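# Fasten the open strap's buckle around the packing cube

## Task

Close the loose strap over its packing cube and fasten its buckle.

## Robot and tools

Robot: two arms, left_arm and right_arm, each ending in a five-finger hand (the left hand mirrors the right). In the scene frame (origin at table-top height midway between the nominal bases, +z up, +x out over the table, left_arm on the +y side) the bases sit at about left (-0.027, +0.491, 0) and right (+0.052, -0.338, 0) m, each turned slightly about z. Cameras: cam_high, cam_low, cam_front, cam_over (fixed, scene frame) and cam_left_wrist, cam_right_wrist (on the hands), each 672x504.

Frames. Every hand pose, velocity, Hand target and wrist-camera pose is reported in that arm's own base frame, and pose offsets run along that base's axes, turning about the Hand target's position. The hand point sits 0.05 m in front of the palm: +z runs along the straight fingers (fingertips reach 0.06 to 0.07 m past it), +y points out of the palm, +x crosses the palm away from the thumb on the right hand and toward the thumb on the left hand. The wrist can sit up to 0.11 m (palm down) or 0.23 m (palm up) below the point and may touch the table first. A wrist bracket on the little-finger side can also hit things.

The row. Every commanded row has 28 numbers, all in [-1, 1], always including both arms: left dx, dy, dz, rx, ry, rz, then left little, ring, middle, index, thumb_bend, thumb_turn, force_limit, speed; then the same 14 for the right arm. dx..rz are an offset, not a pose: measured from that arm's Hand target as it was when the action (or move) began, in the arm's base axes; 1.0 equals 0.6 m or 180 degrees, and rx, ry, rz form one rotation vector. Six zeros re-request the current Hand target. The six hand motor numbers are absolute targets: +1 open/straight, -1 curled; thumb_turn +1 beside the palm, -1 opposite the fingers. force_limit maps -1..+1 to about 0..10 N at the fingertip (0..15 N for the two thumb motors); speed rises from almost nothing at -1 to full at +0.48 and stays full above. To leave a hand unchanged, repeat the eight hand numbers of its last executed row (before any, use hand_measured plus hand_force_limit and hand_speed). Grasping: with thumb_turn at -1, fingers and thumb hold items about 0.035 to 0.065 m thick, handles down to about 0.025 m. Close slowly (speed about -0.94 or below) for a gentle grip.

Tools.
execute_actions(actions, cameras): actions is a list of actions; each action is a list of up to 15 rows, one per 1/30 s step, lasting 0.5 s; a short list keeps its last row. All rows in one action count from the same start pose. Images return only if actions is empty or cameras names them (["all"] for all).
move(target, speed, blend, stop_force, zero, blocking, cameras): target is one 28-number row or a list of up to 15 rows, every one an offset from the same starting Hand targets. The hand point travels in a straight line, ignoring obstacles and the other arm, capped at 10 s total. speed in m/s, 0.002 to 3.6 (default 0.25); turning is capped at twice that in rad/s; one value or one per target. blend in m rounds corners in a list (0 means stop at each). stop_force in N, 3 to 120, one value for both arms, ends an arm's path when the wrist sensor feels that much push against its travel; the arm then backs off slightly but still presses somewhat. Omit it when moving away from a contact, and do not trust it while the hand rotates or for light loose objects. zero (default true) re-zeros the sensor before the move; blocking=false returns after 0.5 s while the move continues (not allowed with stop_force).
wait(seconds 0 to 10, cameras); stop(cameras) brakes a running move; zoom_image(camera, region [x0, y0, x1, y1] in image pixels, at most 504 by 504) enlarges part of the latest image; show_instructions() shows the reference pages; zero_wrist_force(arm) re-zeros one wrist sensor; finished_scene(scene=1) ends the scene for good.

Results report each hand's end_effector_position (m), end_effector_quat_wxyz, velocities, Hand target, Joint positions and torques, Wrist force and Wrist torque (plus the peak since last shown), and per hand hand_measured, hand_stopped_by (moving, target, force, stalled, fault), hand_load_n (a lost grip shows as about 0), hand_force_limit, hand_speed. A move adds a line such as done, off_target, moving, held or fault, and limits=paced (pose clipped) or limits=held (steps withheld). Done only means the arm rests within 3 mm and 2 degrees of its target, not that nothing was touched. Commanded orientation is clipped to 32 degrees from the measured one per step, so large turns need several steps. A hand often stops short of the Hand target; send the gap as an offset.

Avoid: anything leaving the table; dropping or flinging the cube; fast impacts; pressing past a firm contact (arms are stiff). About 150 N of outside force or a wrist joint reaching 25.7 N m (138 N m for larger joints) stops the arm for 10 s. Keep the arms and hands from touching each other, keep paths clear of an arm's own base, and do not hold stretched or loaded poses long, since motors overheat (MOTOR HOT warns at 70 °C, braking at 85 °C). Loose objects may get nudged unexpectedly. The strap must stay buckled after release.

Each tool is called after "Emit:" as name([rows], argument=value, ...), one row to a line, values as JSON.

Reference images:

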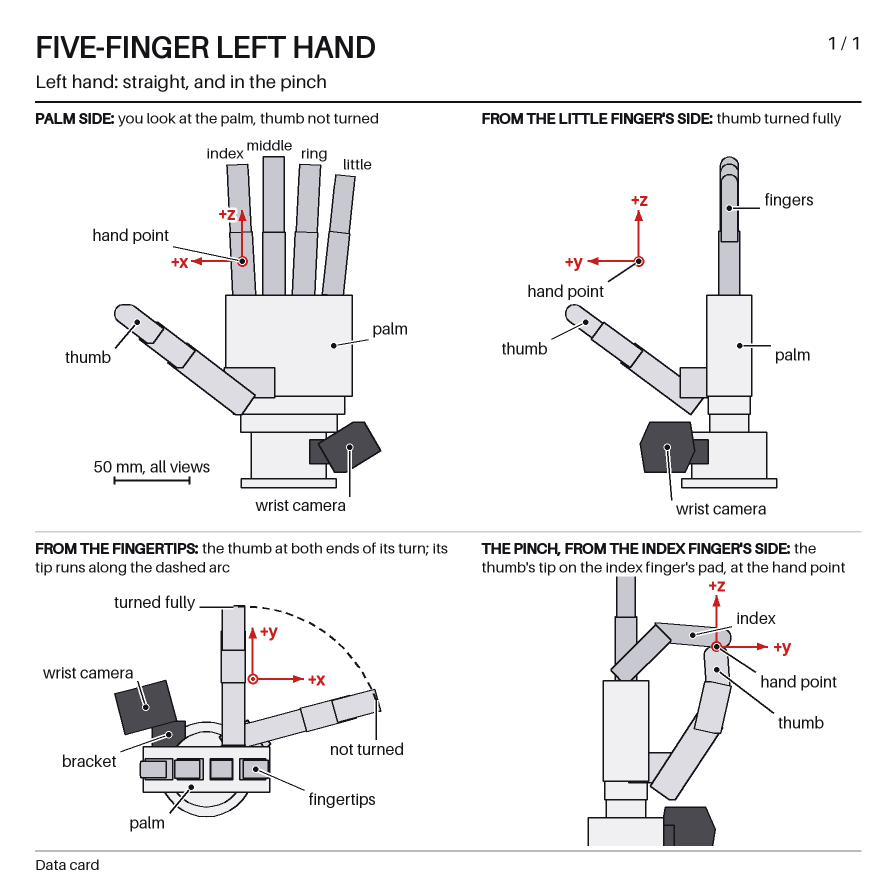

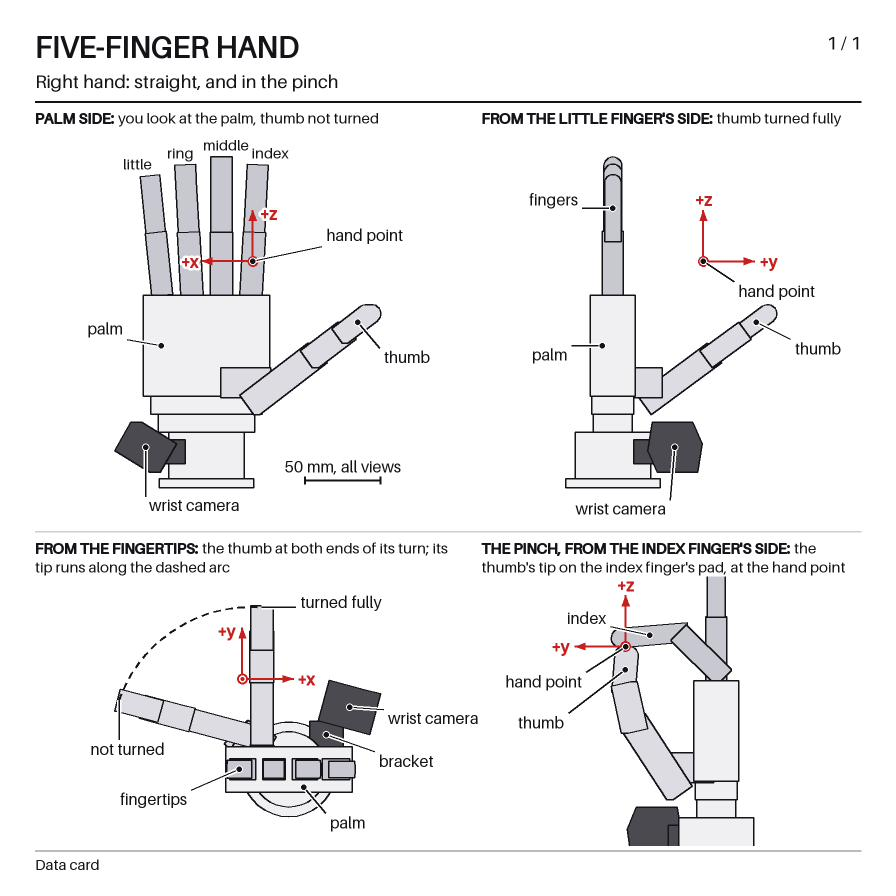

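## Session

Emit:
execute_actions(actions=[])

Scene clock: 0.00 s.
left_arm: end_effector_position=(+0.2532, -0.3088, +0.2442) hand_measured=(+1.000, +1.000, +1.000, +1.000, +1.000, +1.000) hand_load_n=(+0.0, +0.0, +0.0, +0.0, +0.0, +0.0) hand_stopped_by=(target, target, target, target, target, target) hand_force_limit=0.00 hand_speed=-0.80 end_effector_quat_wxyz=(+0.162, -0.501, +0.762, +0.377) | right_arm: end_effector_position=(+0.6456, -0.0505, +0.2401) hand_measured=(+1.000, +1.000, +1.000, +1.000, +1.000, +1.000) hand_load_n=(+0.0, +0.0, +0.0, +0.0, +0.0, +0.0) hand_stopped_by=(target, target, target, target, target, target) hand_force_limit=0.00 hand_speed=-0.80 end_effector_quat_wxyz=(+0.059, +0.969, +0.239, -0.034)
Joint positions: left_arm=[2.422 -2.328 -1.16 1.194 -2.059 2.641] | right_arm=[-0.13 -0.561 0.334 1.819 1.705 0.958]
Joint velocities: within noise
Joint torques (N m): no reading
Wrist force (N): no reading
Wrist torque (N m): no reading
Wrist force, peak (N): no reading
Hand target: left_arm +0.2532, -0.3088, +0.2442; +0.162, -0.501, +0.762, +0.377 | right_arm +0.6456, -0.0505, +0.2401; +0.059, +0.969, +0.239, -0.034

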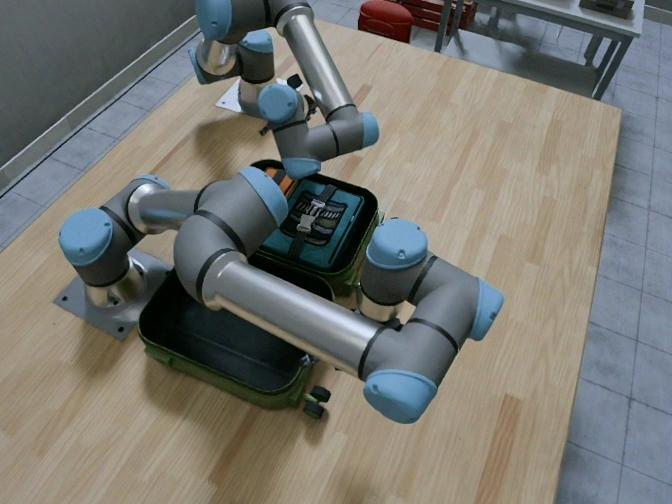

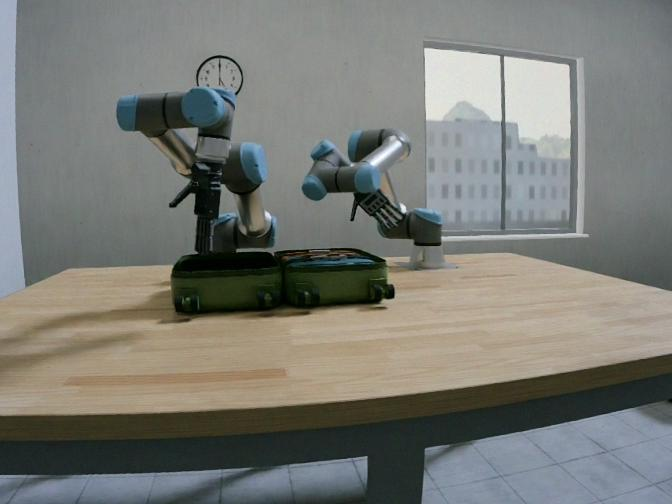

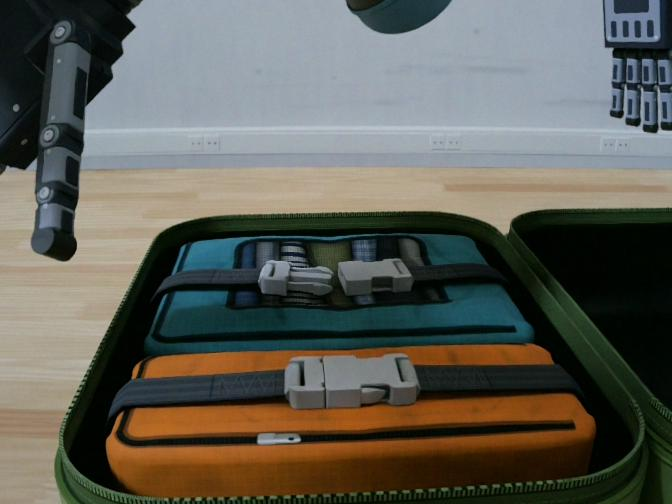

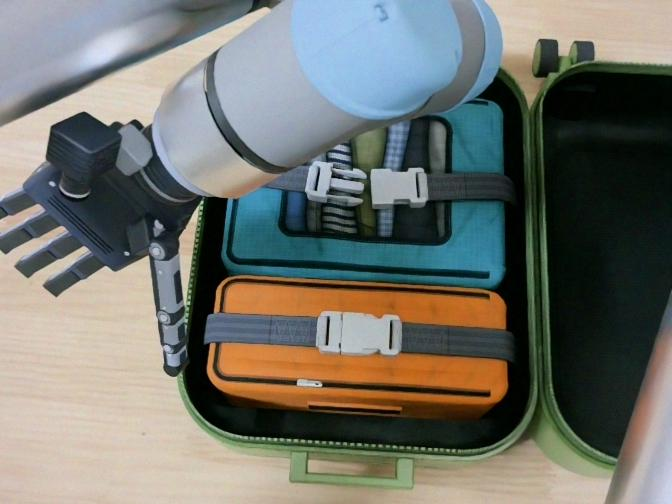

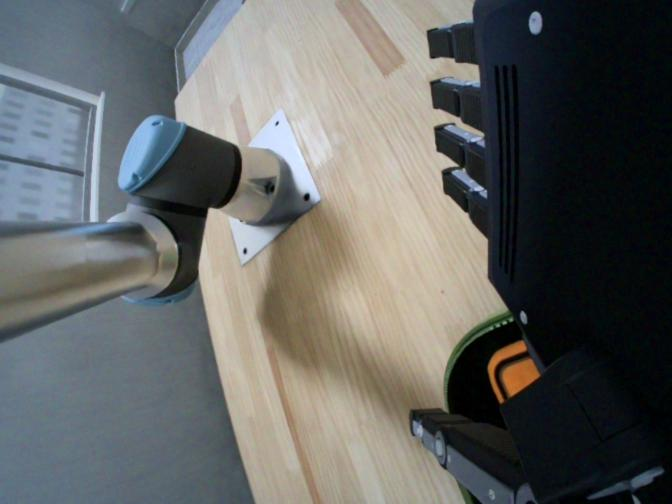

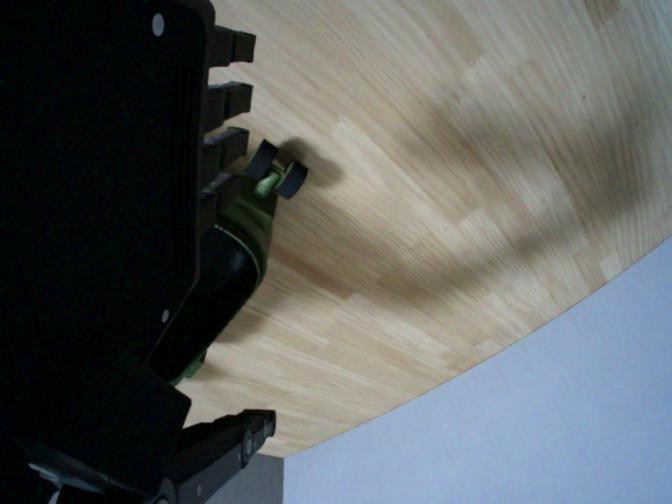

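Emit:
zoom_image(camera="cam_front", region=[140, 220, 540, 500])

Emit:
zoom_image(camera="cam_over", region=[190, 100, 530, 350])

Scaled by 1.260.

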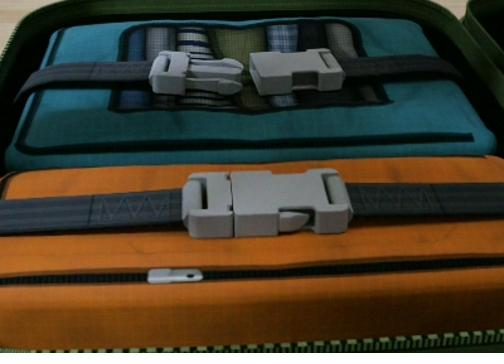

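Scaled by 1.482.

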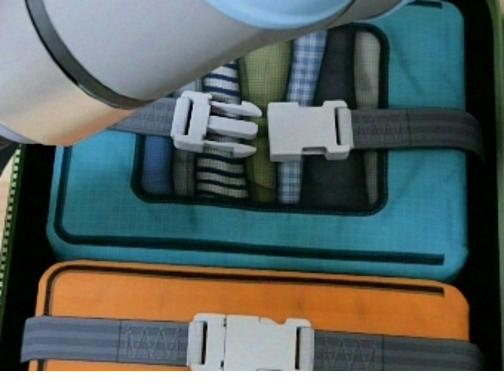

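Emit:
move(target=[0.2338, 0.031, 0.0597, -0.3066, -0.3776, -0.0208, -1, -1, 1, 1, 1, -1, 0.0, 0.0, -0.465, 0.2407, 0.0665, 0.2554, 0.0348, -0.1514, -1, -1, 1, 1, 1, 1, 0.0, 0.0], speed=0.3, cameras=["all"])

Scene clock: 328.60 s.
left_arm: end_effector_position=(+0.3935, -0.2902, +0.2800) hand_measured=(-1.000, -1.000, +1.000, +1.000, +1.000, -1.000) hand_load_n=(+0.0, +0.0, +0.0, -0.5, +0.0, +0.5) hand_stopped_by=(target, target, target, target, target, target) hand_force_limit=0.00 hand_speed=0.00 end_effector_quat_wxyz=(-0.319, +0.613, -0.642, +0.334) end_effector_velocity=(+0.001, -0.001, +0.001) end_effector_angular_velocity=(-0.005, -0.005, +0.001) | right_arm: end_effector_position=(+0.3666, +0.0939, +0.2800) hand_measured=(-1.000, -1.000, +1.000, +1.000, +1.000, +1.000) hand_load_n=(+0.0, +0.0, +0.0, +0.0, -0.5, +0.0) hand_stopped_by=(target, target, target, target, target, target) hand_force_limit=0.00 hand_speed=0.00 end_effector_quat_wxyz=(-0.342, +0.940, +0.007, -0.002)
Joint positions: left_arm=[2.706 -1.523 -1.707 2.581 -1.887 2.911] | right_arm=[-0.392 -1.354 1.608 1.637 0.938 1.058]
Joint velocities: left_arm=[0 0.001 0 0.006 0.001 -0.003] | right_arm=[within noise]
Joint torques (N m): left_arm=[0.65 21.14 18.16 1.72 -1.93 -1.58] | right_arm=[-1.02 -29.8 -9.46 0.8 -0.94 2.19]
Wrist force (N): left_arm=[-1.7 1.3 0.4] | right_arm=[-0.8 1.5 0.1]
Wrist torque (N m): left_arm=[-0.04 0.27 -0.30] | right_arm=[0.08 0.16 -0.04]
Wrist force, peak (N): left_arm=[-2.3 1.3 0.3] | right_arm=[-1.5 1.4 0.1]
Hand target: left_arm +0.3935, -0.2902, +0.2800; -0.319, +0.613, -0.642, +0.334 | right_arm +0.3666, +0.0939, +0.2800; -0.342, +0.940, +0.007, -0.002
Off the commanded pose: left_arm 0.000 m, 0 deg | right_arm 0.000 m, 0 deg.
move: done
camera_calibration:
cam_left_wrist: T_world_to_cam=[[0.552563, -0.277165, 0.786036, -0.516397], [-0.595821, -0.790821, 0.139995, -0.0409278], [0.582813, -0.545693, -0.60212, -0.100135], [0, 0, 0, 1]] pos_world=[0.319316, -0.230137, 0.351343]
cam_right_wrist: T_world_to_cam=[[0.270595, -0.746806, -0.607502, 0.137688], [-0.816307, -0.512505, 0.266424, 0.26943], [-0.510315, 0.423815, -0.748304, 0.476876], [0, 0, 0, 1]] pos_world=[0.426037, 0.0388028, 0.368712]

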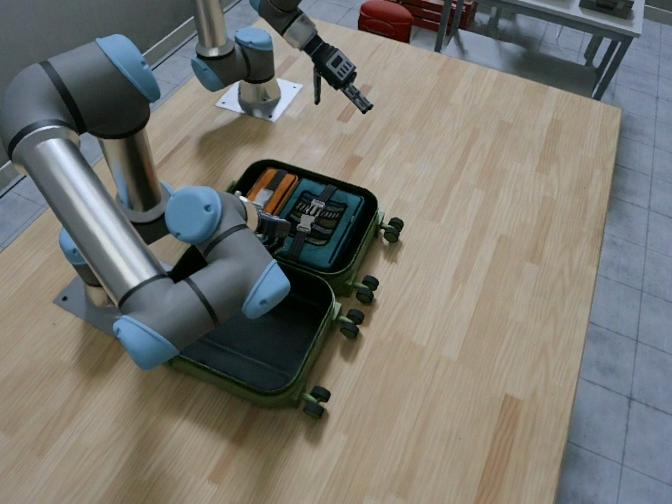

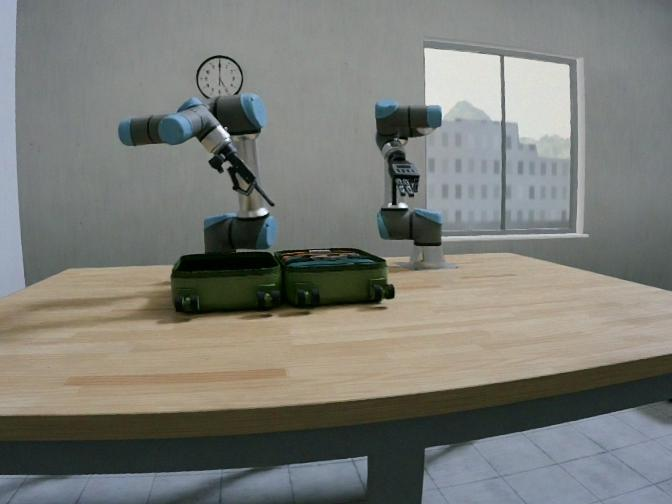

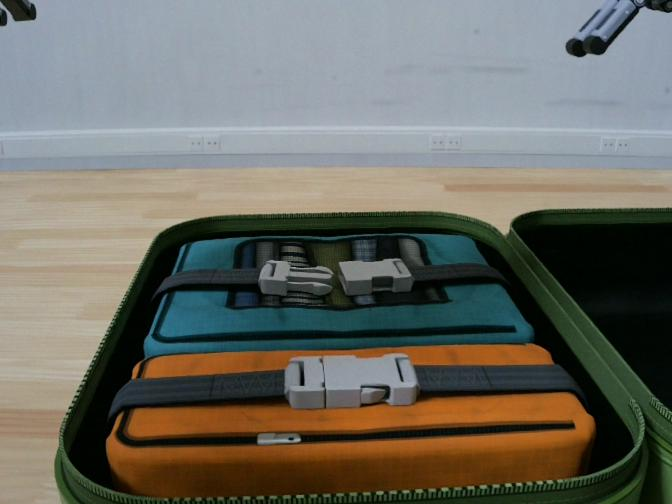

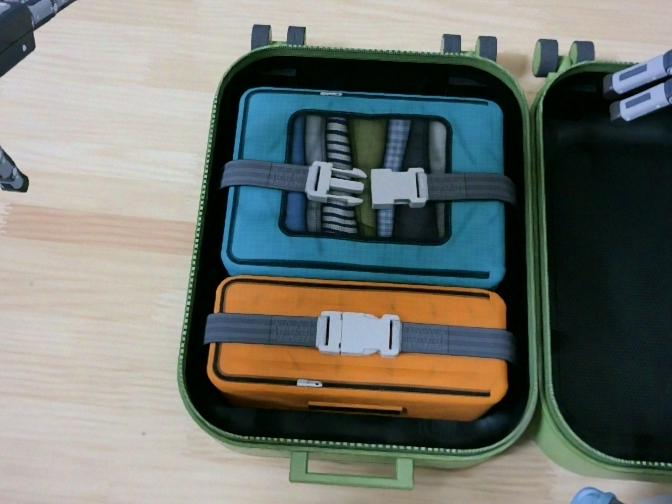

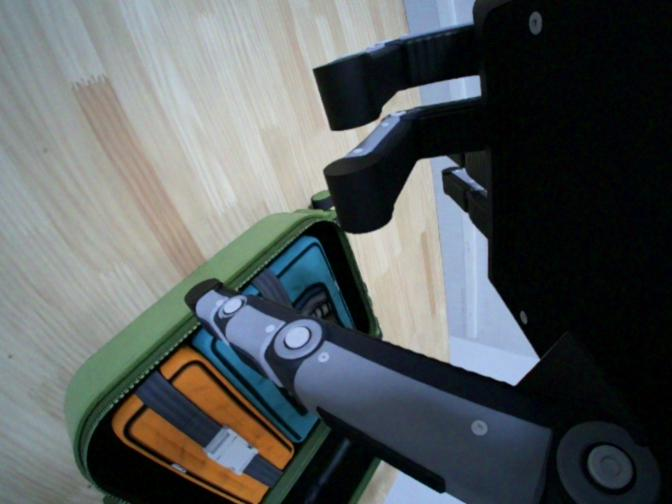

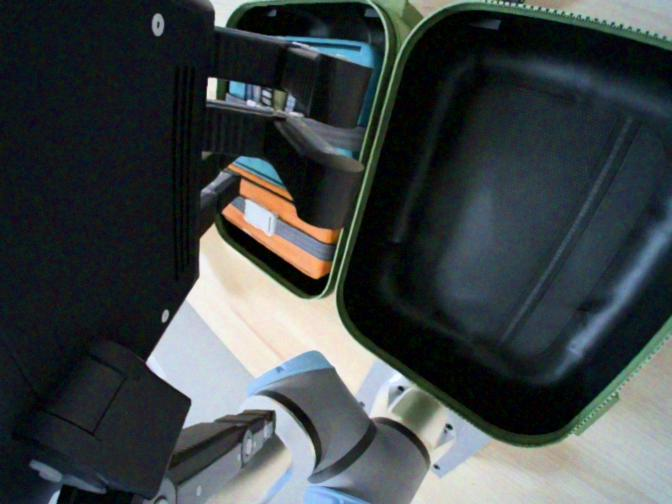

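Emit:
zoom_image(camera="cam_over", region=[280, 130, 460, 240])

Emit:
zoom_image(camera="cam_front", region=[230, 230, 440, 330])

Emit:
zoom_image(camera="cam_front", region=[260, 330, 470, 430])

Scaled by 2.800.

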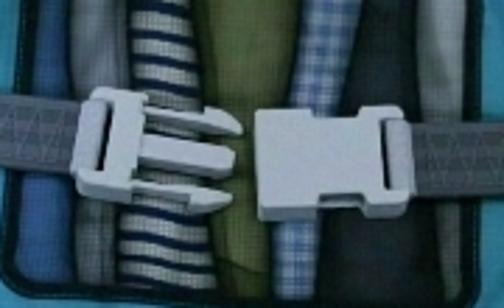

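Scaled by 2.400.

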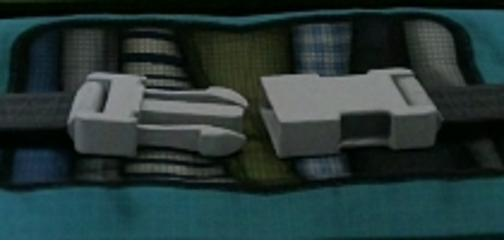

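Scaled by 2.400.

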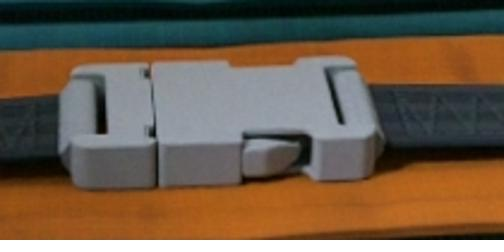

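Emit:
move(target=[0.0822, -0.3043, -0.175, 0, 0, 0, -1, -1, 0.2, 0.2, 1, -1, 0.0, 0.0, -0.026, 0.1355, -0.2067, 0.001, -0.0596, -0.05, -1, -1, 1, 1, 1, 1, 0.0, 0.0], speed=0.2, cameras=["cam_high", "cam_front", "cam_over", "cam_left_wrist", "cam_right_wrist"])

Scene clock: 417.47 s.
left_arm: end_effector_position=(+0.4428, -0.4727, +0.1750) hand_measured=(-1.000, -1.000, +0.200, +0.200, +1.000, -1.000) hand_load_n=(+0.0, +0.0, +0.0, +0.0, +0.0, +0.0) hand_stopped_by=(target, target, target, target, target, target) hand_force_limit=0.00 hand_speed=0.00 end_effector_quat_wxyz=(-0.319, +0.613, -0.642, +0.334) | right_arm: end_effector_position=(+0.3510, +0.1752, +0.1560) hand_measured=(-1.000, -1.000, +1.000, +1.000, +1.000, +1.000) hand_load_n=(+0.0, +0.0, +0.0, +0.0, +0.0, +0.0) hand_stopped_by=(target, target, target, target, target, target) hand_force_limit=0.00 hand_speed=0.00 end_effector_quat_wxyz=(-0.341, +0.933, -0.034, +0.113) end_effector_velocity=(+0.001, +0.000, -0.001) end_effector_angular_velocity=(-0.001, -0.003, -0.001)
Joint positions: left_arm=[2.397 -2.021 -1.388 2.668 -2.126 2.693] | right_arm=[-0.236 -1.445 1.942 0.966 0.843 1.449]
Joint velocities: left_arm=[within noise] | right_arm=[0 0.001 0 -0.005 0.001 0.002]
Joint torques (N m): left_arm=[-2.38 27.46 28.4 1.04 1.95 1.09] | right_arm=[2.28 -11.44 -8.31 0.21 -0.93 1.73]
Wrist force (N): left_arm=[-1.4 1.2 0.6] | right_arm=[-0.8 1.7 -0.1]
Wrist torque (N m): left_arm=[-0.07 0.22 -0.24] | right_arm=[0.12 0.15 -0.02]
Wrist force, peak (N): left_arm=[-3.3 0.7 -0.5] | right_arm=[-1.5 2.0 0.9]
Hand target: left_arm +0.4428, -0.4728, +0.1750; -0.319, +0.613, -0.642, +0.334 | right_arm +0.3510, +0.1752, +0.1559; -0.341, +0.933, -0.034, +0.112
Off the commanded pose: left_arm 0.000 m, 0 deg | right_arm 0.000 m, 0 deg.
move: done
camera_calibration:
cam_left_wrist: T_world_to_cam=[[0.552536, -0.277099, 0.786079, -0.511581], [-0.595813, -0.790822, 0.140026, -0.141176], [0.582848, -0.545725, -0.602057, -0.291781], [0, 0, 0, 1]] pos_world=[0.368616, -0.412636, 0.246243]
cam_right_wrist: T_world_to_cam=[[0.259567, -0.786744, -0.560053, 0.130737], [-0.921038, -0.376045, 0.101384, 0.370015], [-0.290368, 0.489514, -0.82223, 0.264454], [0, 0, 0, 1]] pos_world=[0.383652, 0.112545, 0.253148]
Images, in order (width x height): cam_high 672x504, cam_front 672x504, cam_over 672x504, cam_left_wrist 672x504, cam_right_wrist 672x504.

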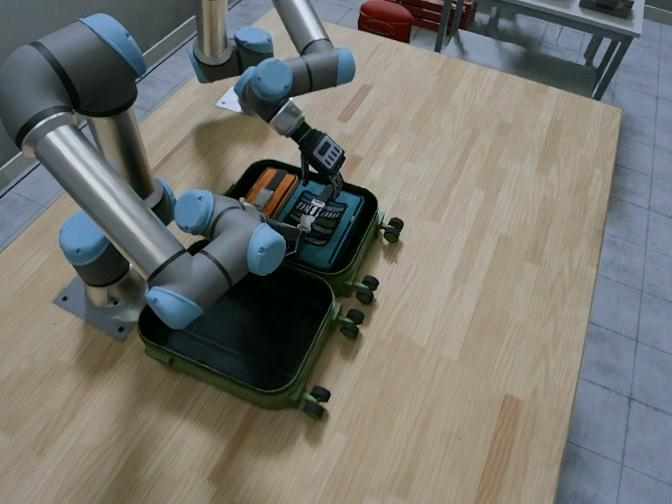

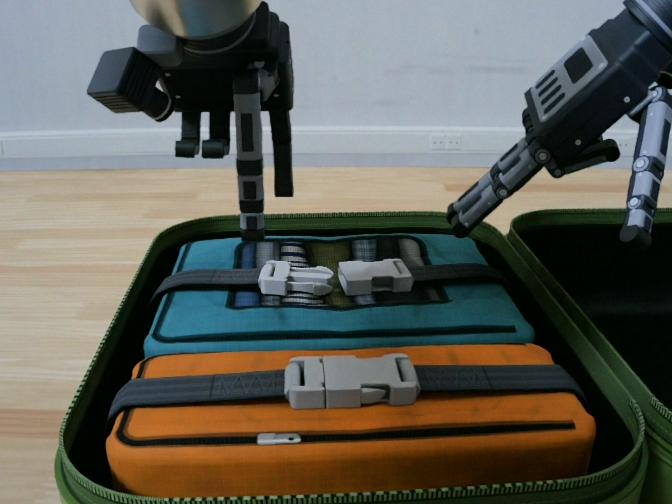

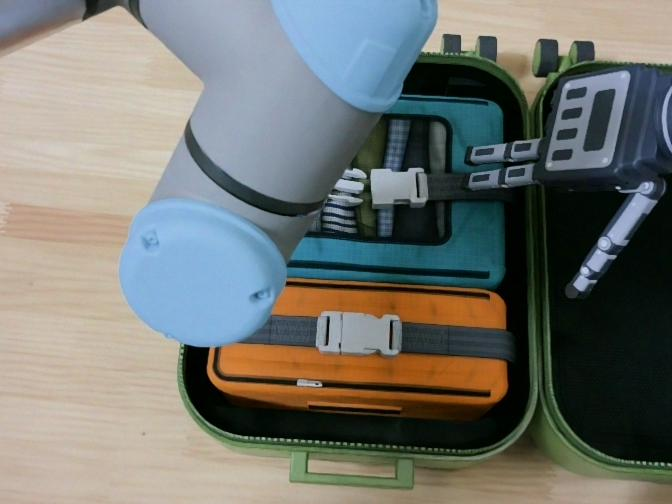

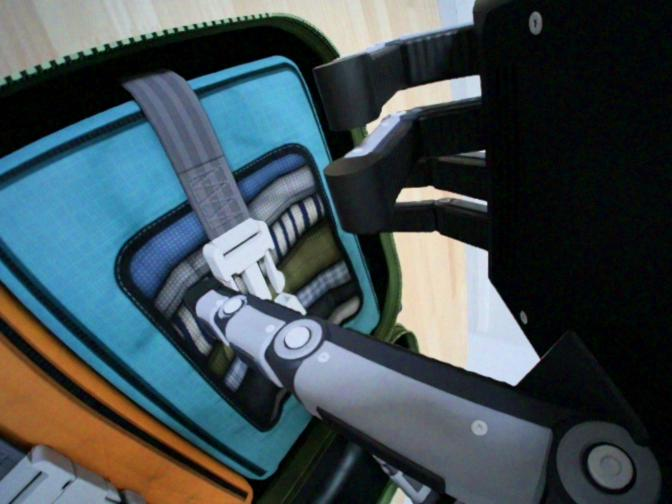

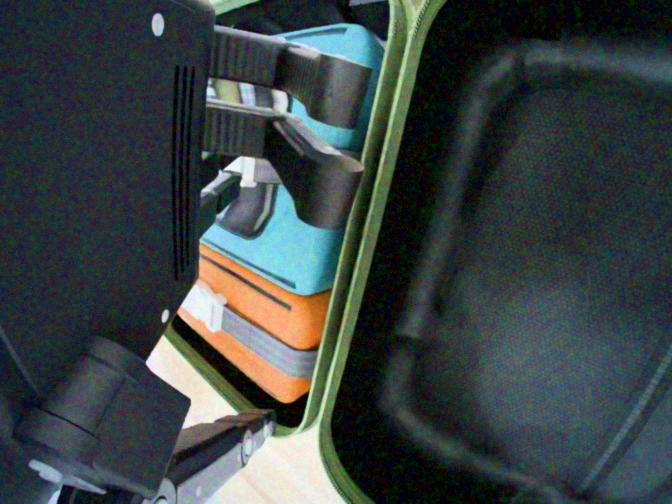

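Emit:
move(target=[0, 0.005, -0.0667, 0, 0, 0, -1, -1, 0.2, 0.2, 1, -1, 0.0, 0.0, 0, 0.0167, -0.06, 0, 0, 0, -1, -1, 1, 1, 1, 1, 0.0, 0.0], speed=0.1, cameras=["cam_high", "cam_front", "cam_over", "cam_left_wrist"])

Emit:
zoom_image(camera="cam_front", region=[180, 170, 480, 330])

Emit:
zoom_image(camera="cam_high", region=[230, 150, 410, 290])

Emit:
zoom_image(camera="cam_left_wrist", region=[80, 100, 480, 400])

Scene clock: 446.13 s.
left_arm: end_effector_position=(+0.4428, -0.4697, +0.1349) hand_measured=(-1.000, -1.000, +0.200, +0.200, +1.000, -1.000) hand_load_n=(+0.0, +0.0, +0.0, +0.0, +0.0, +0.0) hand_stopped_by=(target, target, target, target, target, target) hand_force_limit=0.00 hand_speed=0.00 end_effector_quat_wxyz=(-0.319, +0.613, -0.642, +0.334) | right_arm: end_effector_position=(+0.3509, +0.1853, +0.1199) hand_measured=(-1.000, -1.000, +1.000, +1.000, +1.000, +1.000) hand_load_n=(+0.0, +0.0, +0.0, +0.0, +0.0, -0.5) hand_stopped_by=(target, target, target, target, target, target) hand_force_limit=0.00 hand_speed=0.00 end_effector_quat_wxyz=(-0.341, +0.933, -0.034, +0.112)
Joint positions: left_arm=[2.401 -2.044 -1.46 2.765 -2.122 2.696] | right_arm=[-0.203 -1.397 1.985 0.847 0.847 1.493]
Joint torques (N m): left_arm=[-0.57 52.79 27.83 -0.22 0.64 0.57] | right_arm=[-5.24 -31.83 -22.65 1.67 -0.55 -1.96]
Wrist force (N): left_arm=[-1.5 1.3 0.5] | right_arm=[-0.8 1.8 0.0]
Wrist torque (N m): left_arm=[-0.05 0.21 -0.24] | right_arm=[0.12 0.14 -0.02]
Wrist force, peak (N): left_arm=[-1.6 2.1 0.9] | right_arm=[-0.8 2.2 0.7]
Hand target: left_arm +0.4428, -0.4698, +0.1350; -0.319, +0.613, -0.642, +0.334 | right_arm +0.3510, +0.1852, +0.1199; -0.341, +0.933, -0.034, +0.112
Off the commanded pose: left_arm 0.000 m, 0 deg | right_arm 0.000 m, 0 deg.
move: done
camera_calibration:
cam_left_wrist: T_world_to_cam=[[0.552676, -0.277229, 0.785934, -0.479332], [-0.595784, -0.790849, 0.139998, -0.133284], [0.582743, -0.545621, -0.602252, -0.31422], [0, 0, 0, 1]] pos_world=[0.368617, -0.409737, 0.206143]
Images, in order (width x height): cam_high 672x504, cam_front 672x504, cam_over 672x504, cam_left_wrist 672x504.

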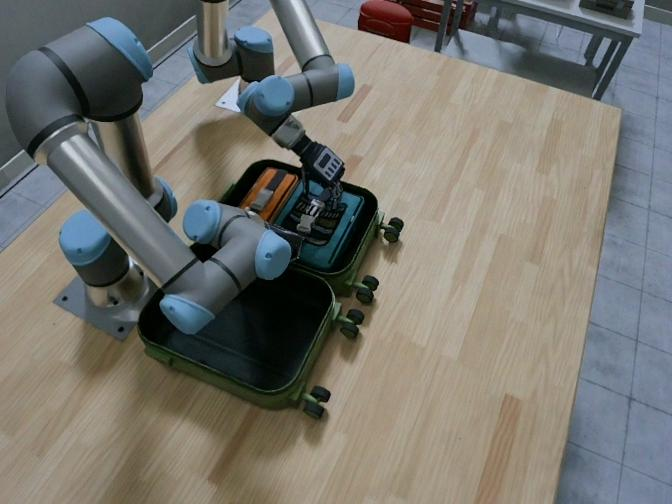

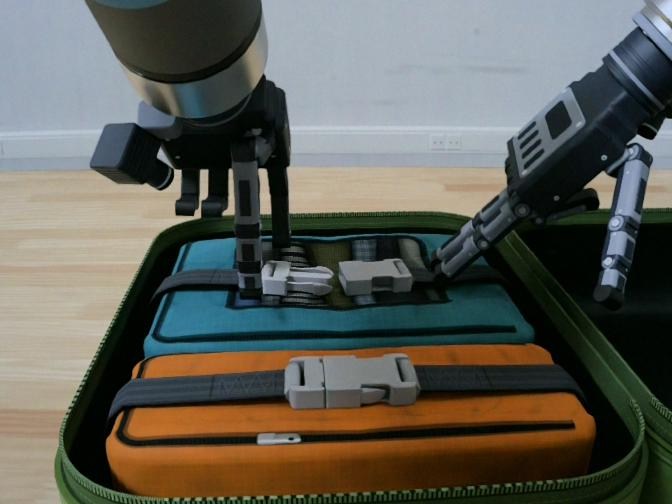

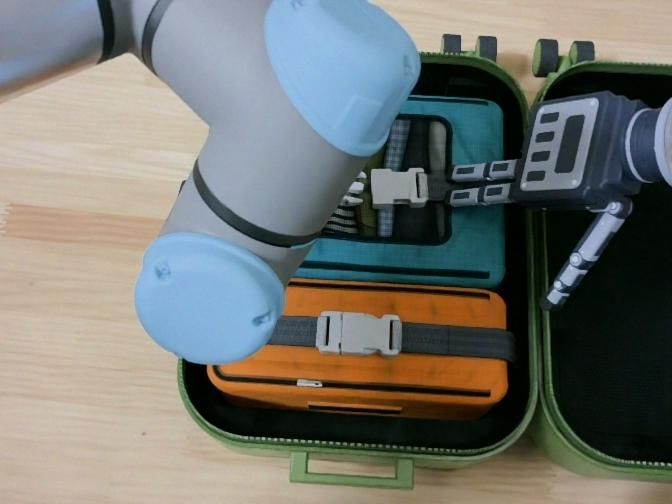

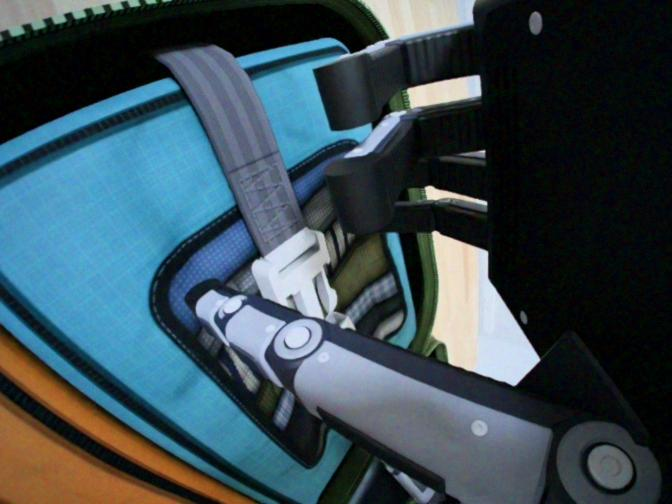

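Scaled by 1.680.

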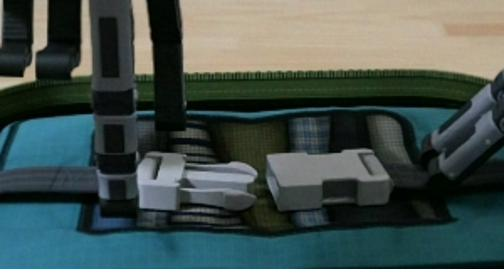

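Scaled by 2.800.

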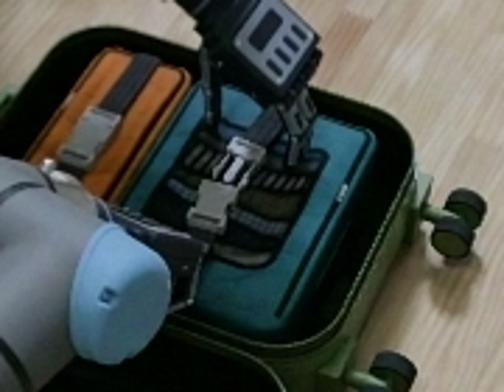

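Scaled by 1.260 from the camera's 672x504 image, which has a finer 960x720 frame.

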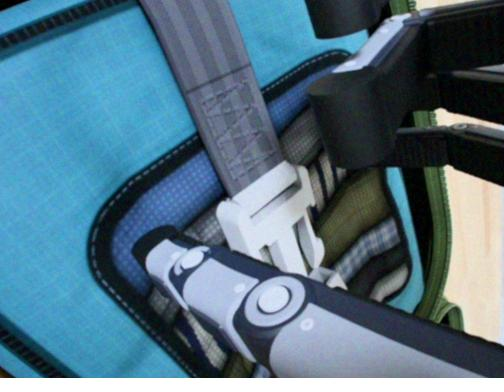

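Emit:
move(target=[0, 0, -0.05, 0, 0, 0, -1, -1, 0.2, 0.2, 1, -0.8, 0.0, 0.0, -0.005, 0, -0.04, 0, 0, 0, -1, -1, 1, 1, 1, 1, 0.0, 0.0], speed=0.02, stop_force=3, cameras=["cam_front", "cam_over", "cam_left_wrist"])

Emit:
zoom_image(camera="cam_front", region=[180, 170, 480, 330])

Emit:
zoom_image(camera="cam_over", region=[320, 110, 540, 260])

Emit:
zoom_image(camera="cam_left_wrist", region=[80, 100, 480, 400])

Scene clock: 480.77 s.
left_arm: end_effector_position=(+0.4428, -0.4698, +0.1231) hand_measured=(-1.000, -1.000, +0.200, +0.200, +1.000, -0.800) hand_load_n=(+0.5, +0.0, +0.0, +0.0, +0.0, +0.0) hand_stopped_by=(target, target, target, target, target, target) hand_force_limit=0.00 hand_speed=0.00 end_effector_quat_wxyz=(-0.319, +0.613, -0.642, +0.334) | right_arm: end_effector_position=(+0.3502, +0.1853, +0.1134) hand_measured=(-1.000, -1.000, +1.000, +1.000, +1.000, +1.000) hand_load_n=(+0.0, +0.0, +0.0, +0.5, +0.0, +0.0) hand_stopped_by=(target, target, target, target, target, target) hand_force_limit=0.00 hand_speed=0.00 end_effector_quat_wxyz=(-0.341, +0.933, -0.034, +0.112)
Joint positions: left_arm=[2.401 -2.055 -1.477 2.792 -2.123 2.696] | right_arm=[-0.204 -1.389 1.995 0.829 0.847 1.492]
Joint torques (N m): left_arm=[-2.78 51.54 29.13 0.84 -2.59 -1.55] | right_arm=[4.36 -33.97 -22.2 0.28 -0.74 1.71]
Wrist force (N): left_arm=[-1.5 -1.4 -0.8] | right_arm=[0.3 0.2 -1.7]
Wrist torque (N m): left_arm=[-0.18 0.19 -0.20] | right_arm=[0.33 0.19 0.03]
Wrist force, peak (N): left_arm=[-1.5 -2.2 -1.3] | right_arm=[0.6 -1.1 -3.1]
Hand target: left_arm +0.4428, -0.4698, +0.1231; -0.319, +0.613, -0.642, +0.334 (not the last commanded pose) | right_arm +0.3502, +0.1852, +0.1134; -0.341, +0.933, -0.034, +0.112 (not the last commanded pose)
Off the commanded pose: left_arm 0.018 m, 0 deg | right_arm 0.018 m, 0 deg.
move: contact (left_arm, right_arm)
camera_calibration:
cam_left_wrist: T_world_to_cam=[[0.552423, -0.277035, 0.786181, -0.469932], [-0.59585, -0.790795, 0.140023, -0.13159], [0.582917, -0.545797, -0.601925, -0.321525], [0, 0, 0, 1]] pos_world=[0.368615, -0.409736, 0.194343]
Images, in order (width x height): cam_front 672x504, cam_over 672x504, cam_left_wrist 672x504.

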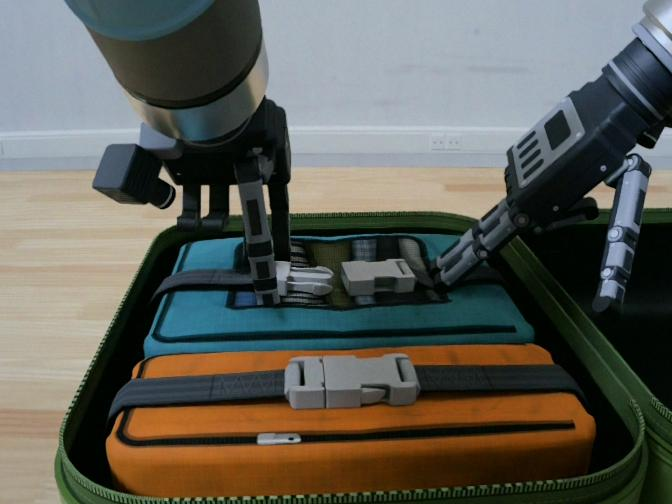

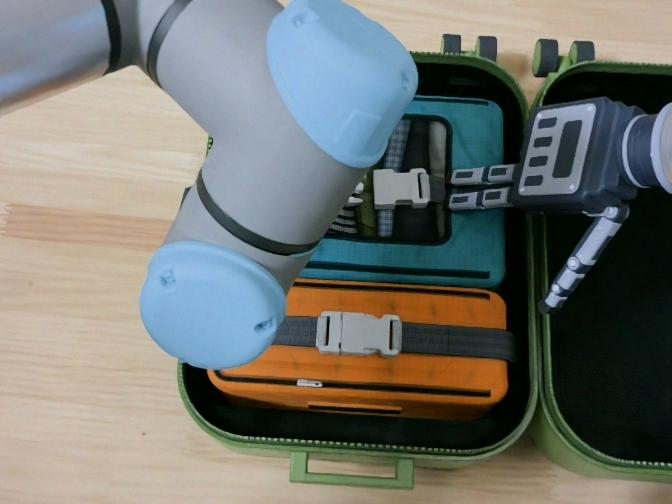

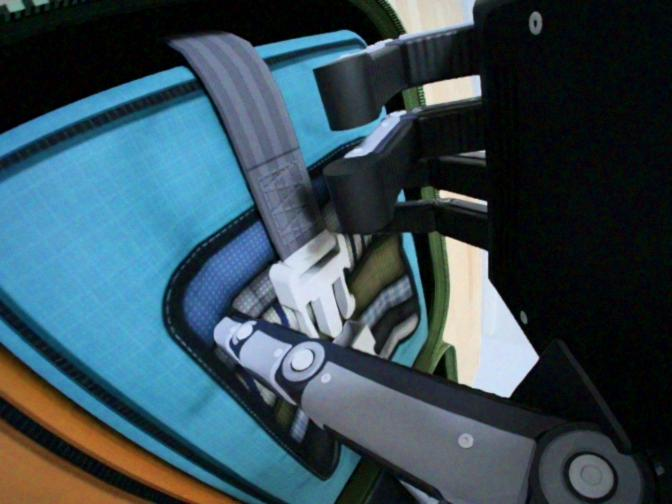

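Scaled by 1.680.

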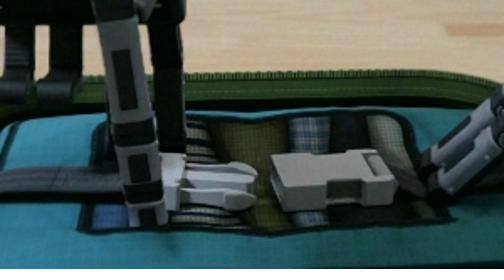

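Scaled by 2.291.

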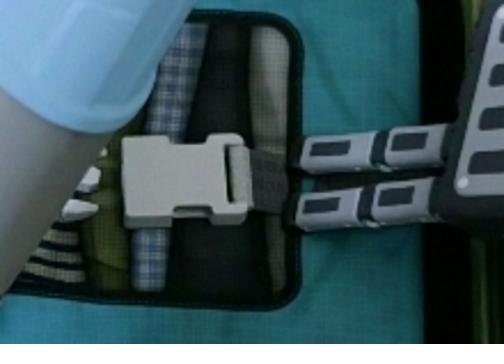

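Scaled by 1.260 from the camera's 672x504 image, which has a finer 960x720 frame.

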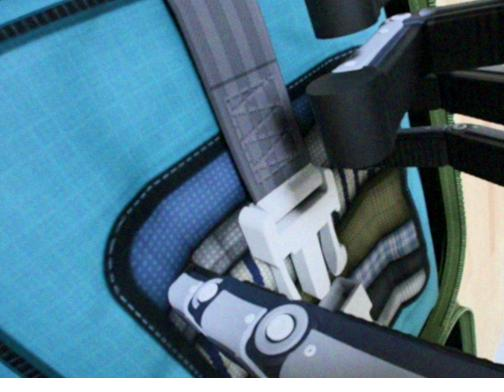

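Emit:
move(target=[0, 0, 0.005, 0, 0, 0, -1, -1, 0.08, 0.08, 0.8, -0.8, 0.0, -0.3, 0, 0, 0.005, 0, 0, 0, -1, -1, 1, 1, 1, 1, 0.0, 0.0], speed=0.05)

Emit:
move(target=[0, 0, -0.03, 0, 0, 0, -1, -1, 0.08, 0.08, 0.8, -0.8, 0.0, -0.3, 0, 0, 0, 0, 0, 0, -1, -1, 1, 1, 1, 1, 0.0, 0.0], speed=0.02, stop_force=3, cameras=["cam_front", "cam_over", "cam_left_wrist", "cam_high"])

Emit:
zoom_image(camera="cam_front", region=[200, 200, 360, 330])

Emit:
zoom_image(camera="cam_high", region=[260, 160, 380, 260])

Scene clock: 507.03 s.
left_arm: end_effector_position=(+0.4428, -0.4698, +0.1262) hand_measured=(-1.000, -1.000, +0.080, +0.080, +0.800, -0.800) hand_load_n=(+0.0, +0.0, +0.5, +0.0, +0.0, +0.0) hand_stopped_by=(target, target, target, target, target, target) hand_force_limit=0.00 hand_speed=-0.30 end_effector_quat_wxyz=(-0.319, +0.613, -0.642, +0.334) | right_arm: end_effector_position=(+0.3502, +0.1852, +0.1164) hand_measured=(-1.000, -1.000, +1.000, +1.000, +1.000, +1.000) hand_load_n=(+0.0, +0.0, +0.5, +0.0, +0.0, +0.0) hand_stopped_by=(target, target, target, target, target, target) hand_force_limit=0.00 hand_speed=0.00 end_effector_quat_wxyz=(-0.341, +0.933, -0.034, +0.112)
Joint positions: left_arm=[2.401 -2.052 -1.473 2.785 -2.123 2.696] | right_arm=[-0.204 -1.394 1.992 0.837 0.847 1.492]
Joint torques (N m): left_arm=[-2.21 47.24 25.49 -0.35 -2.48 -0.94] | right_arm=[3.5 -26.91 -17.93 1.97 0.75 1.6]
Wrist force (N): left_arm=[-1.4 1.0 0.5] | right_arm=[-0.8 1.5 -0.4]
Wrist torque (N m): left_arm=[-0.04 0.20 -0.23] | right_arm=[0.12 0.17 -0.02]
Wrist force, peak (N): left_arm=[-1.5 -1.7 -1.4] | right_arm=[0.3 -0.5 -2.7]
Hand target: left_arm +0.4428, -0.4698, +0.1261; -0.319, +0.613, -0.642, +0.334 | right_arm +0.3502, +0.1852, +0.1164; -0.341, +0.933, -0.034, +0.112
Off the commanded pose: left_arm 0.000 m, 0 deg | right_arm 0.000 m, 0 deg.
move: done

Scene clock: 508.40 s.
left_arm: end_effector_position=(+0.4429, -0.4698, +0.1213) hand_measured=(-1.000, -1.000, +0.080, +0.080, +0.800, -0.800) hand_load_n=(+0.0, +0.0, +0.0, +0.0, +0.0, +0.0) hand_stopped_by=(target, target, target, target, target, target) hand_force_limit=0.00 hand_speed=-0.30 end_effector_quat_wxyz=(-0.319, +0.613, -0.642, +0.334) | right_arm: end_effector_position=(+0.3502, +0.1852, +0.1164) hand_measured=(-1.000, -1.000, +1.000, +1.000, +1.000, +1.000) hand_load_n=(+0.0, +0.0, +0.0, +0.0, +0.0, +0.0) hand_stopped_by=(target, target, target, target, target, target) hand_force_limit=0.00 hand_speed=0.00 end_effector_quat_wxyz=(-0.341, +0.933, -0.034, +0.112)
Joint positions: left_arm=[2.401 -2.056 -1.479 2.796 -2.123 2.696] | right_arm=[-0.204 -1.394 1.992 0.837 0.847 1.492]
Joint torques (N m): left_arm=[-3.18 51.44 29.48 0.92 -2.74 -1.1] | right_arm=[2.27 -12.36 -7.14 0.27 -1.44 0.61]
Wrist force (N): left_arm=[-1.4 -1.7 -0.9] | right_arm=[-0.7 1.6 -0.4]
Wrist torque (N m): left_arm=[-0.09 0.17 -0.19] | right_arm=[0.16 0.16 -0.01]
Wrist force, peak (N): left_arm=[-1.4 -2.8 -1.6] | right_arm=[-0.8 1.8 -0.3]
Hand target: left_arm +0.4429, -0.4698, +0.1213; -0.319, +0.613, -0.642, +0.334 (not the last commanded pose) | right_arm +0.3502, +0.1852, +0.1164; -0.341, +0.933, -0.034, +0.112
Off the commanded pose: left_arm 0.013 m, 0 deg | right_arm 0.000 m, 0 deg.
move: contact (left_arm)
camera_calibration:
cam_left_wrist: T_world_to_cam=[[0.552378, -0.27689, 0.786264, -0.468512], [-0.595822, -0.790802, 0.140098, -0.131306], [0.582988, -0.545861, -0.601799, -0.322743], [0, 0, 0, 1]] pos_world=[0.368715, -0.409736, 0.192543]
Images, in order (width x height): cam_high 672x504, cam_front 672x504, cam_over 672x504, cam_left_wrist 672x504.

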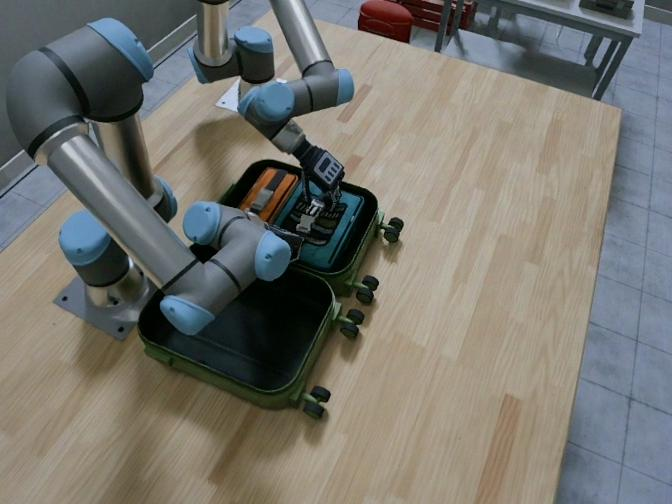

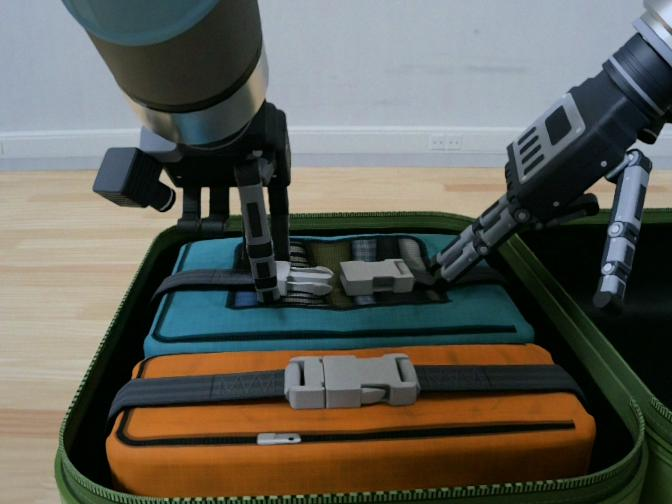

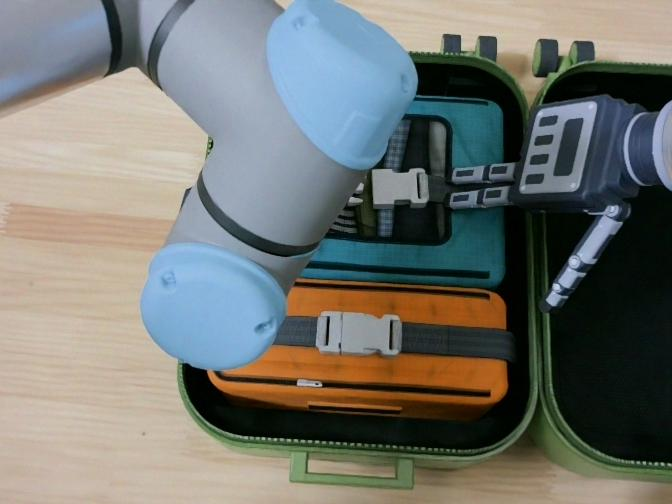

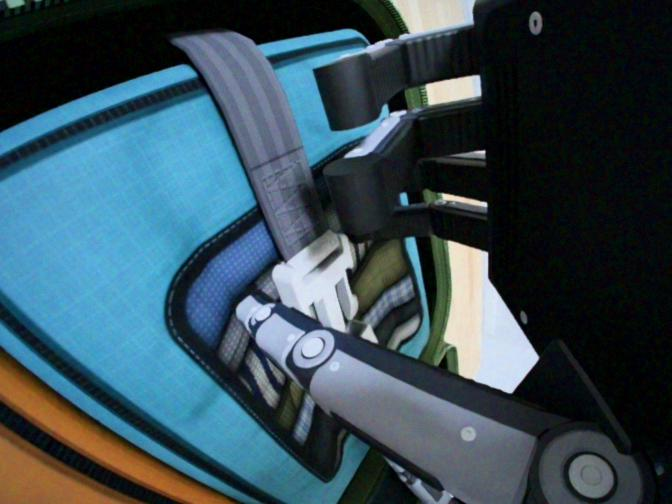

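Scaled by 3.150.

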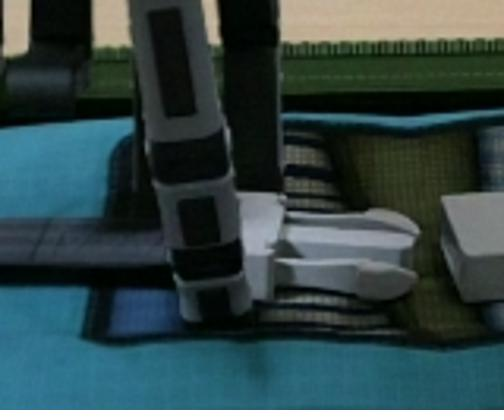

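Scaled by 4.200.

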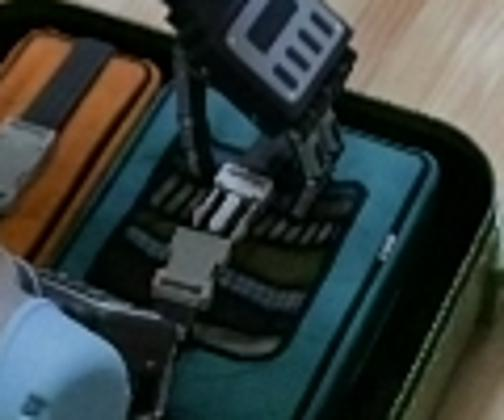

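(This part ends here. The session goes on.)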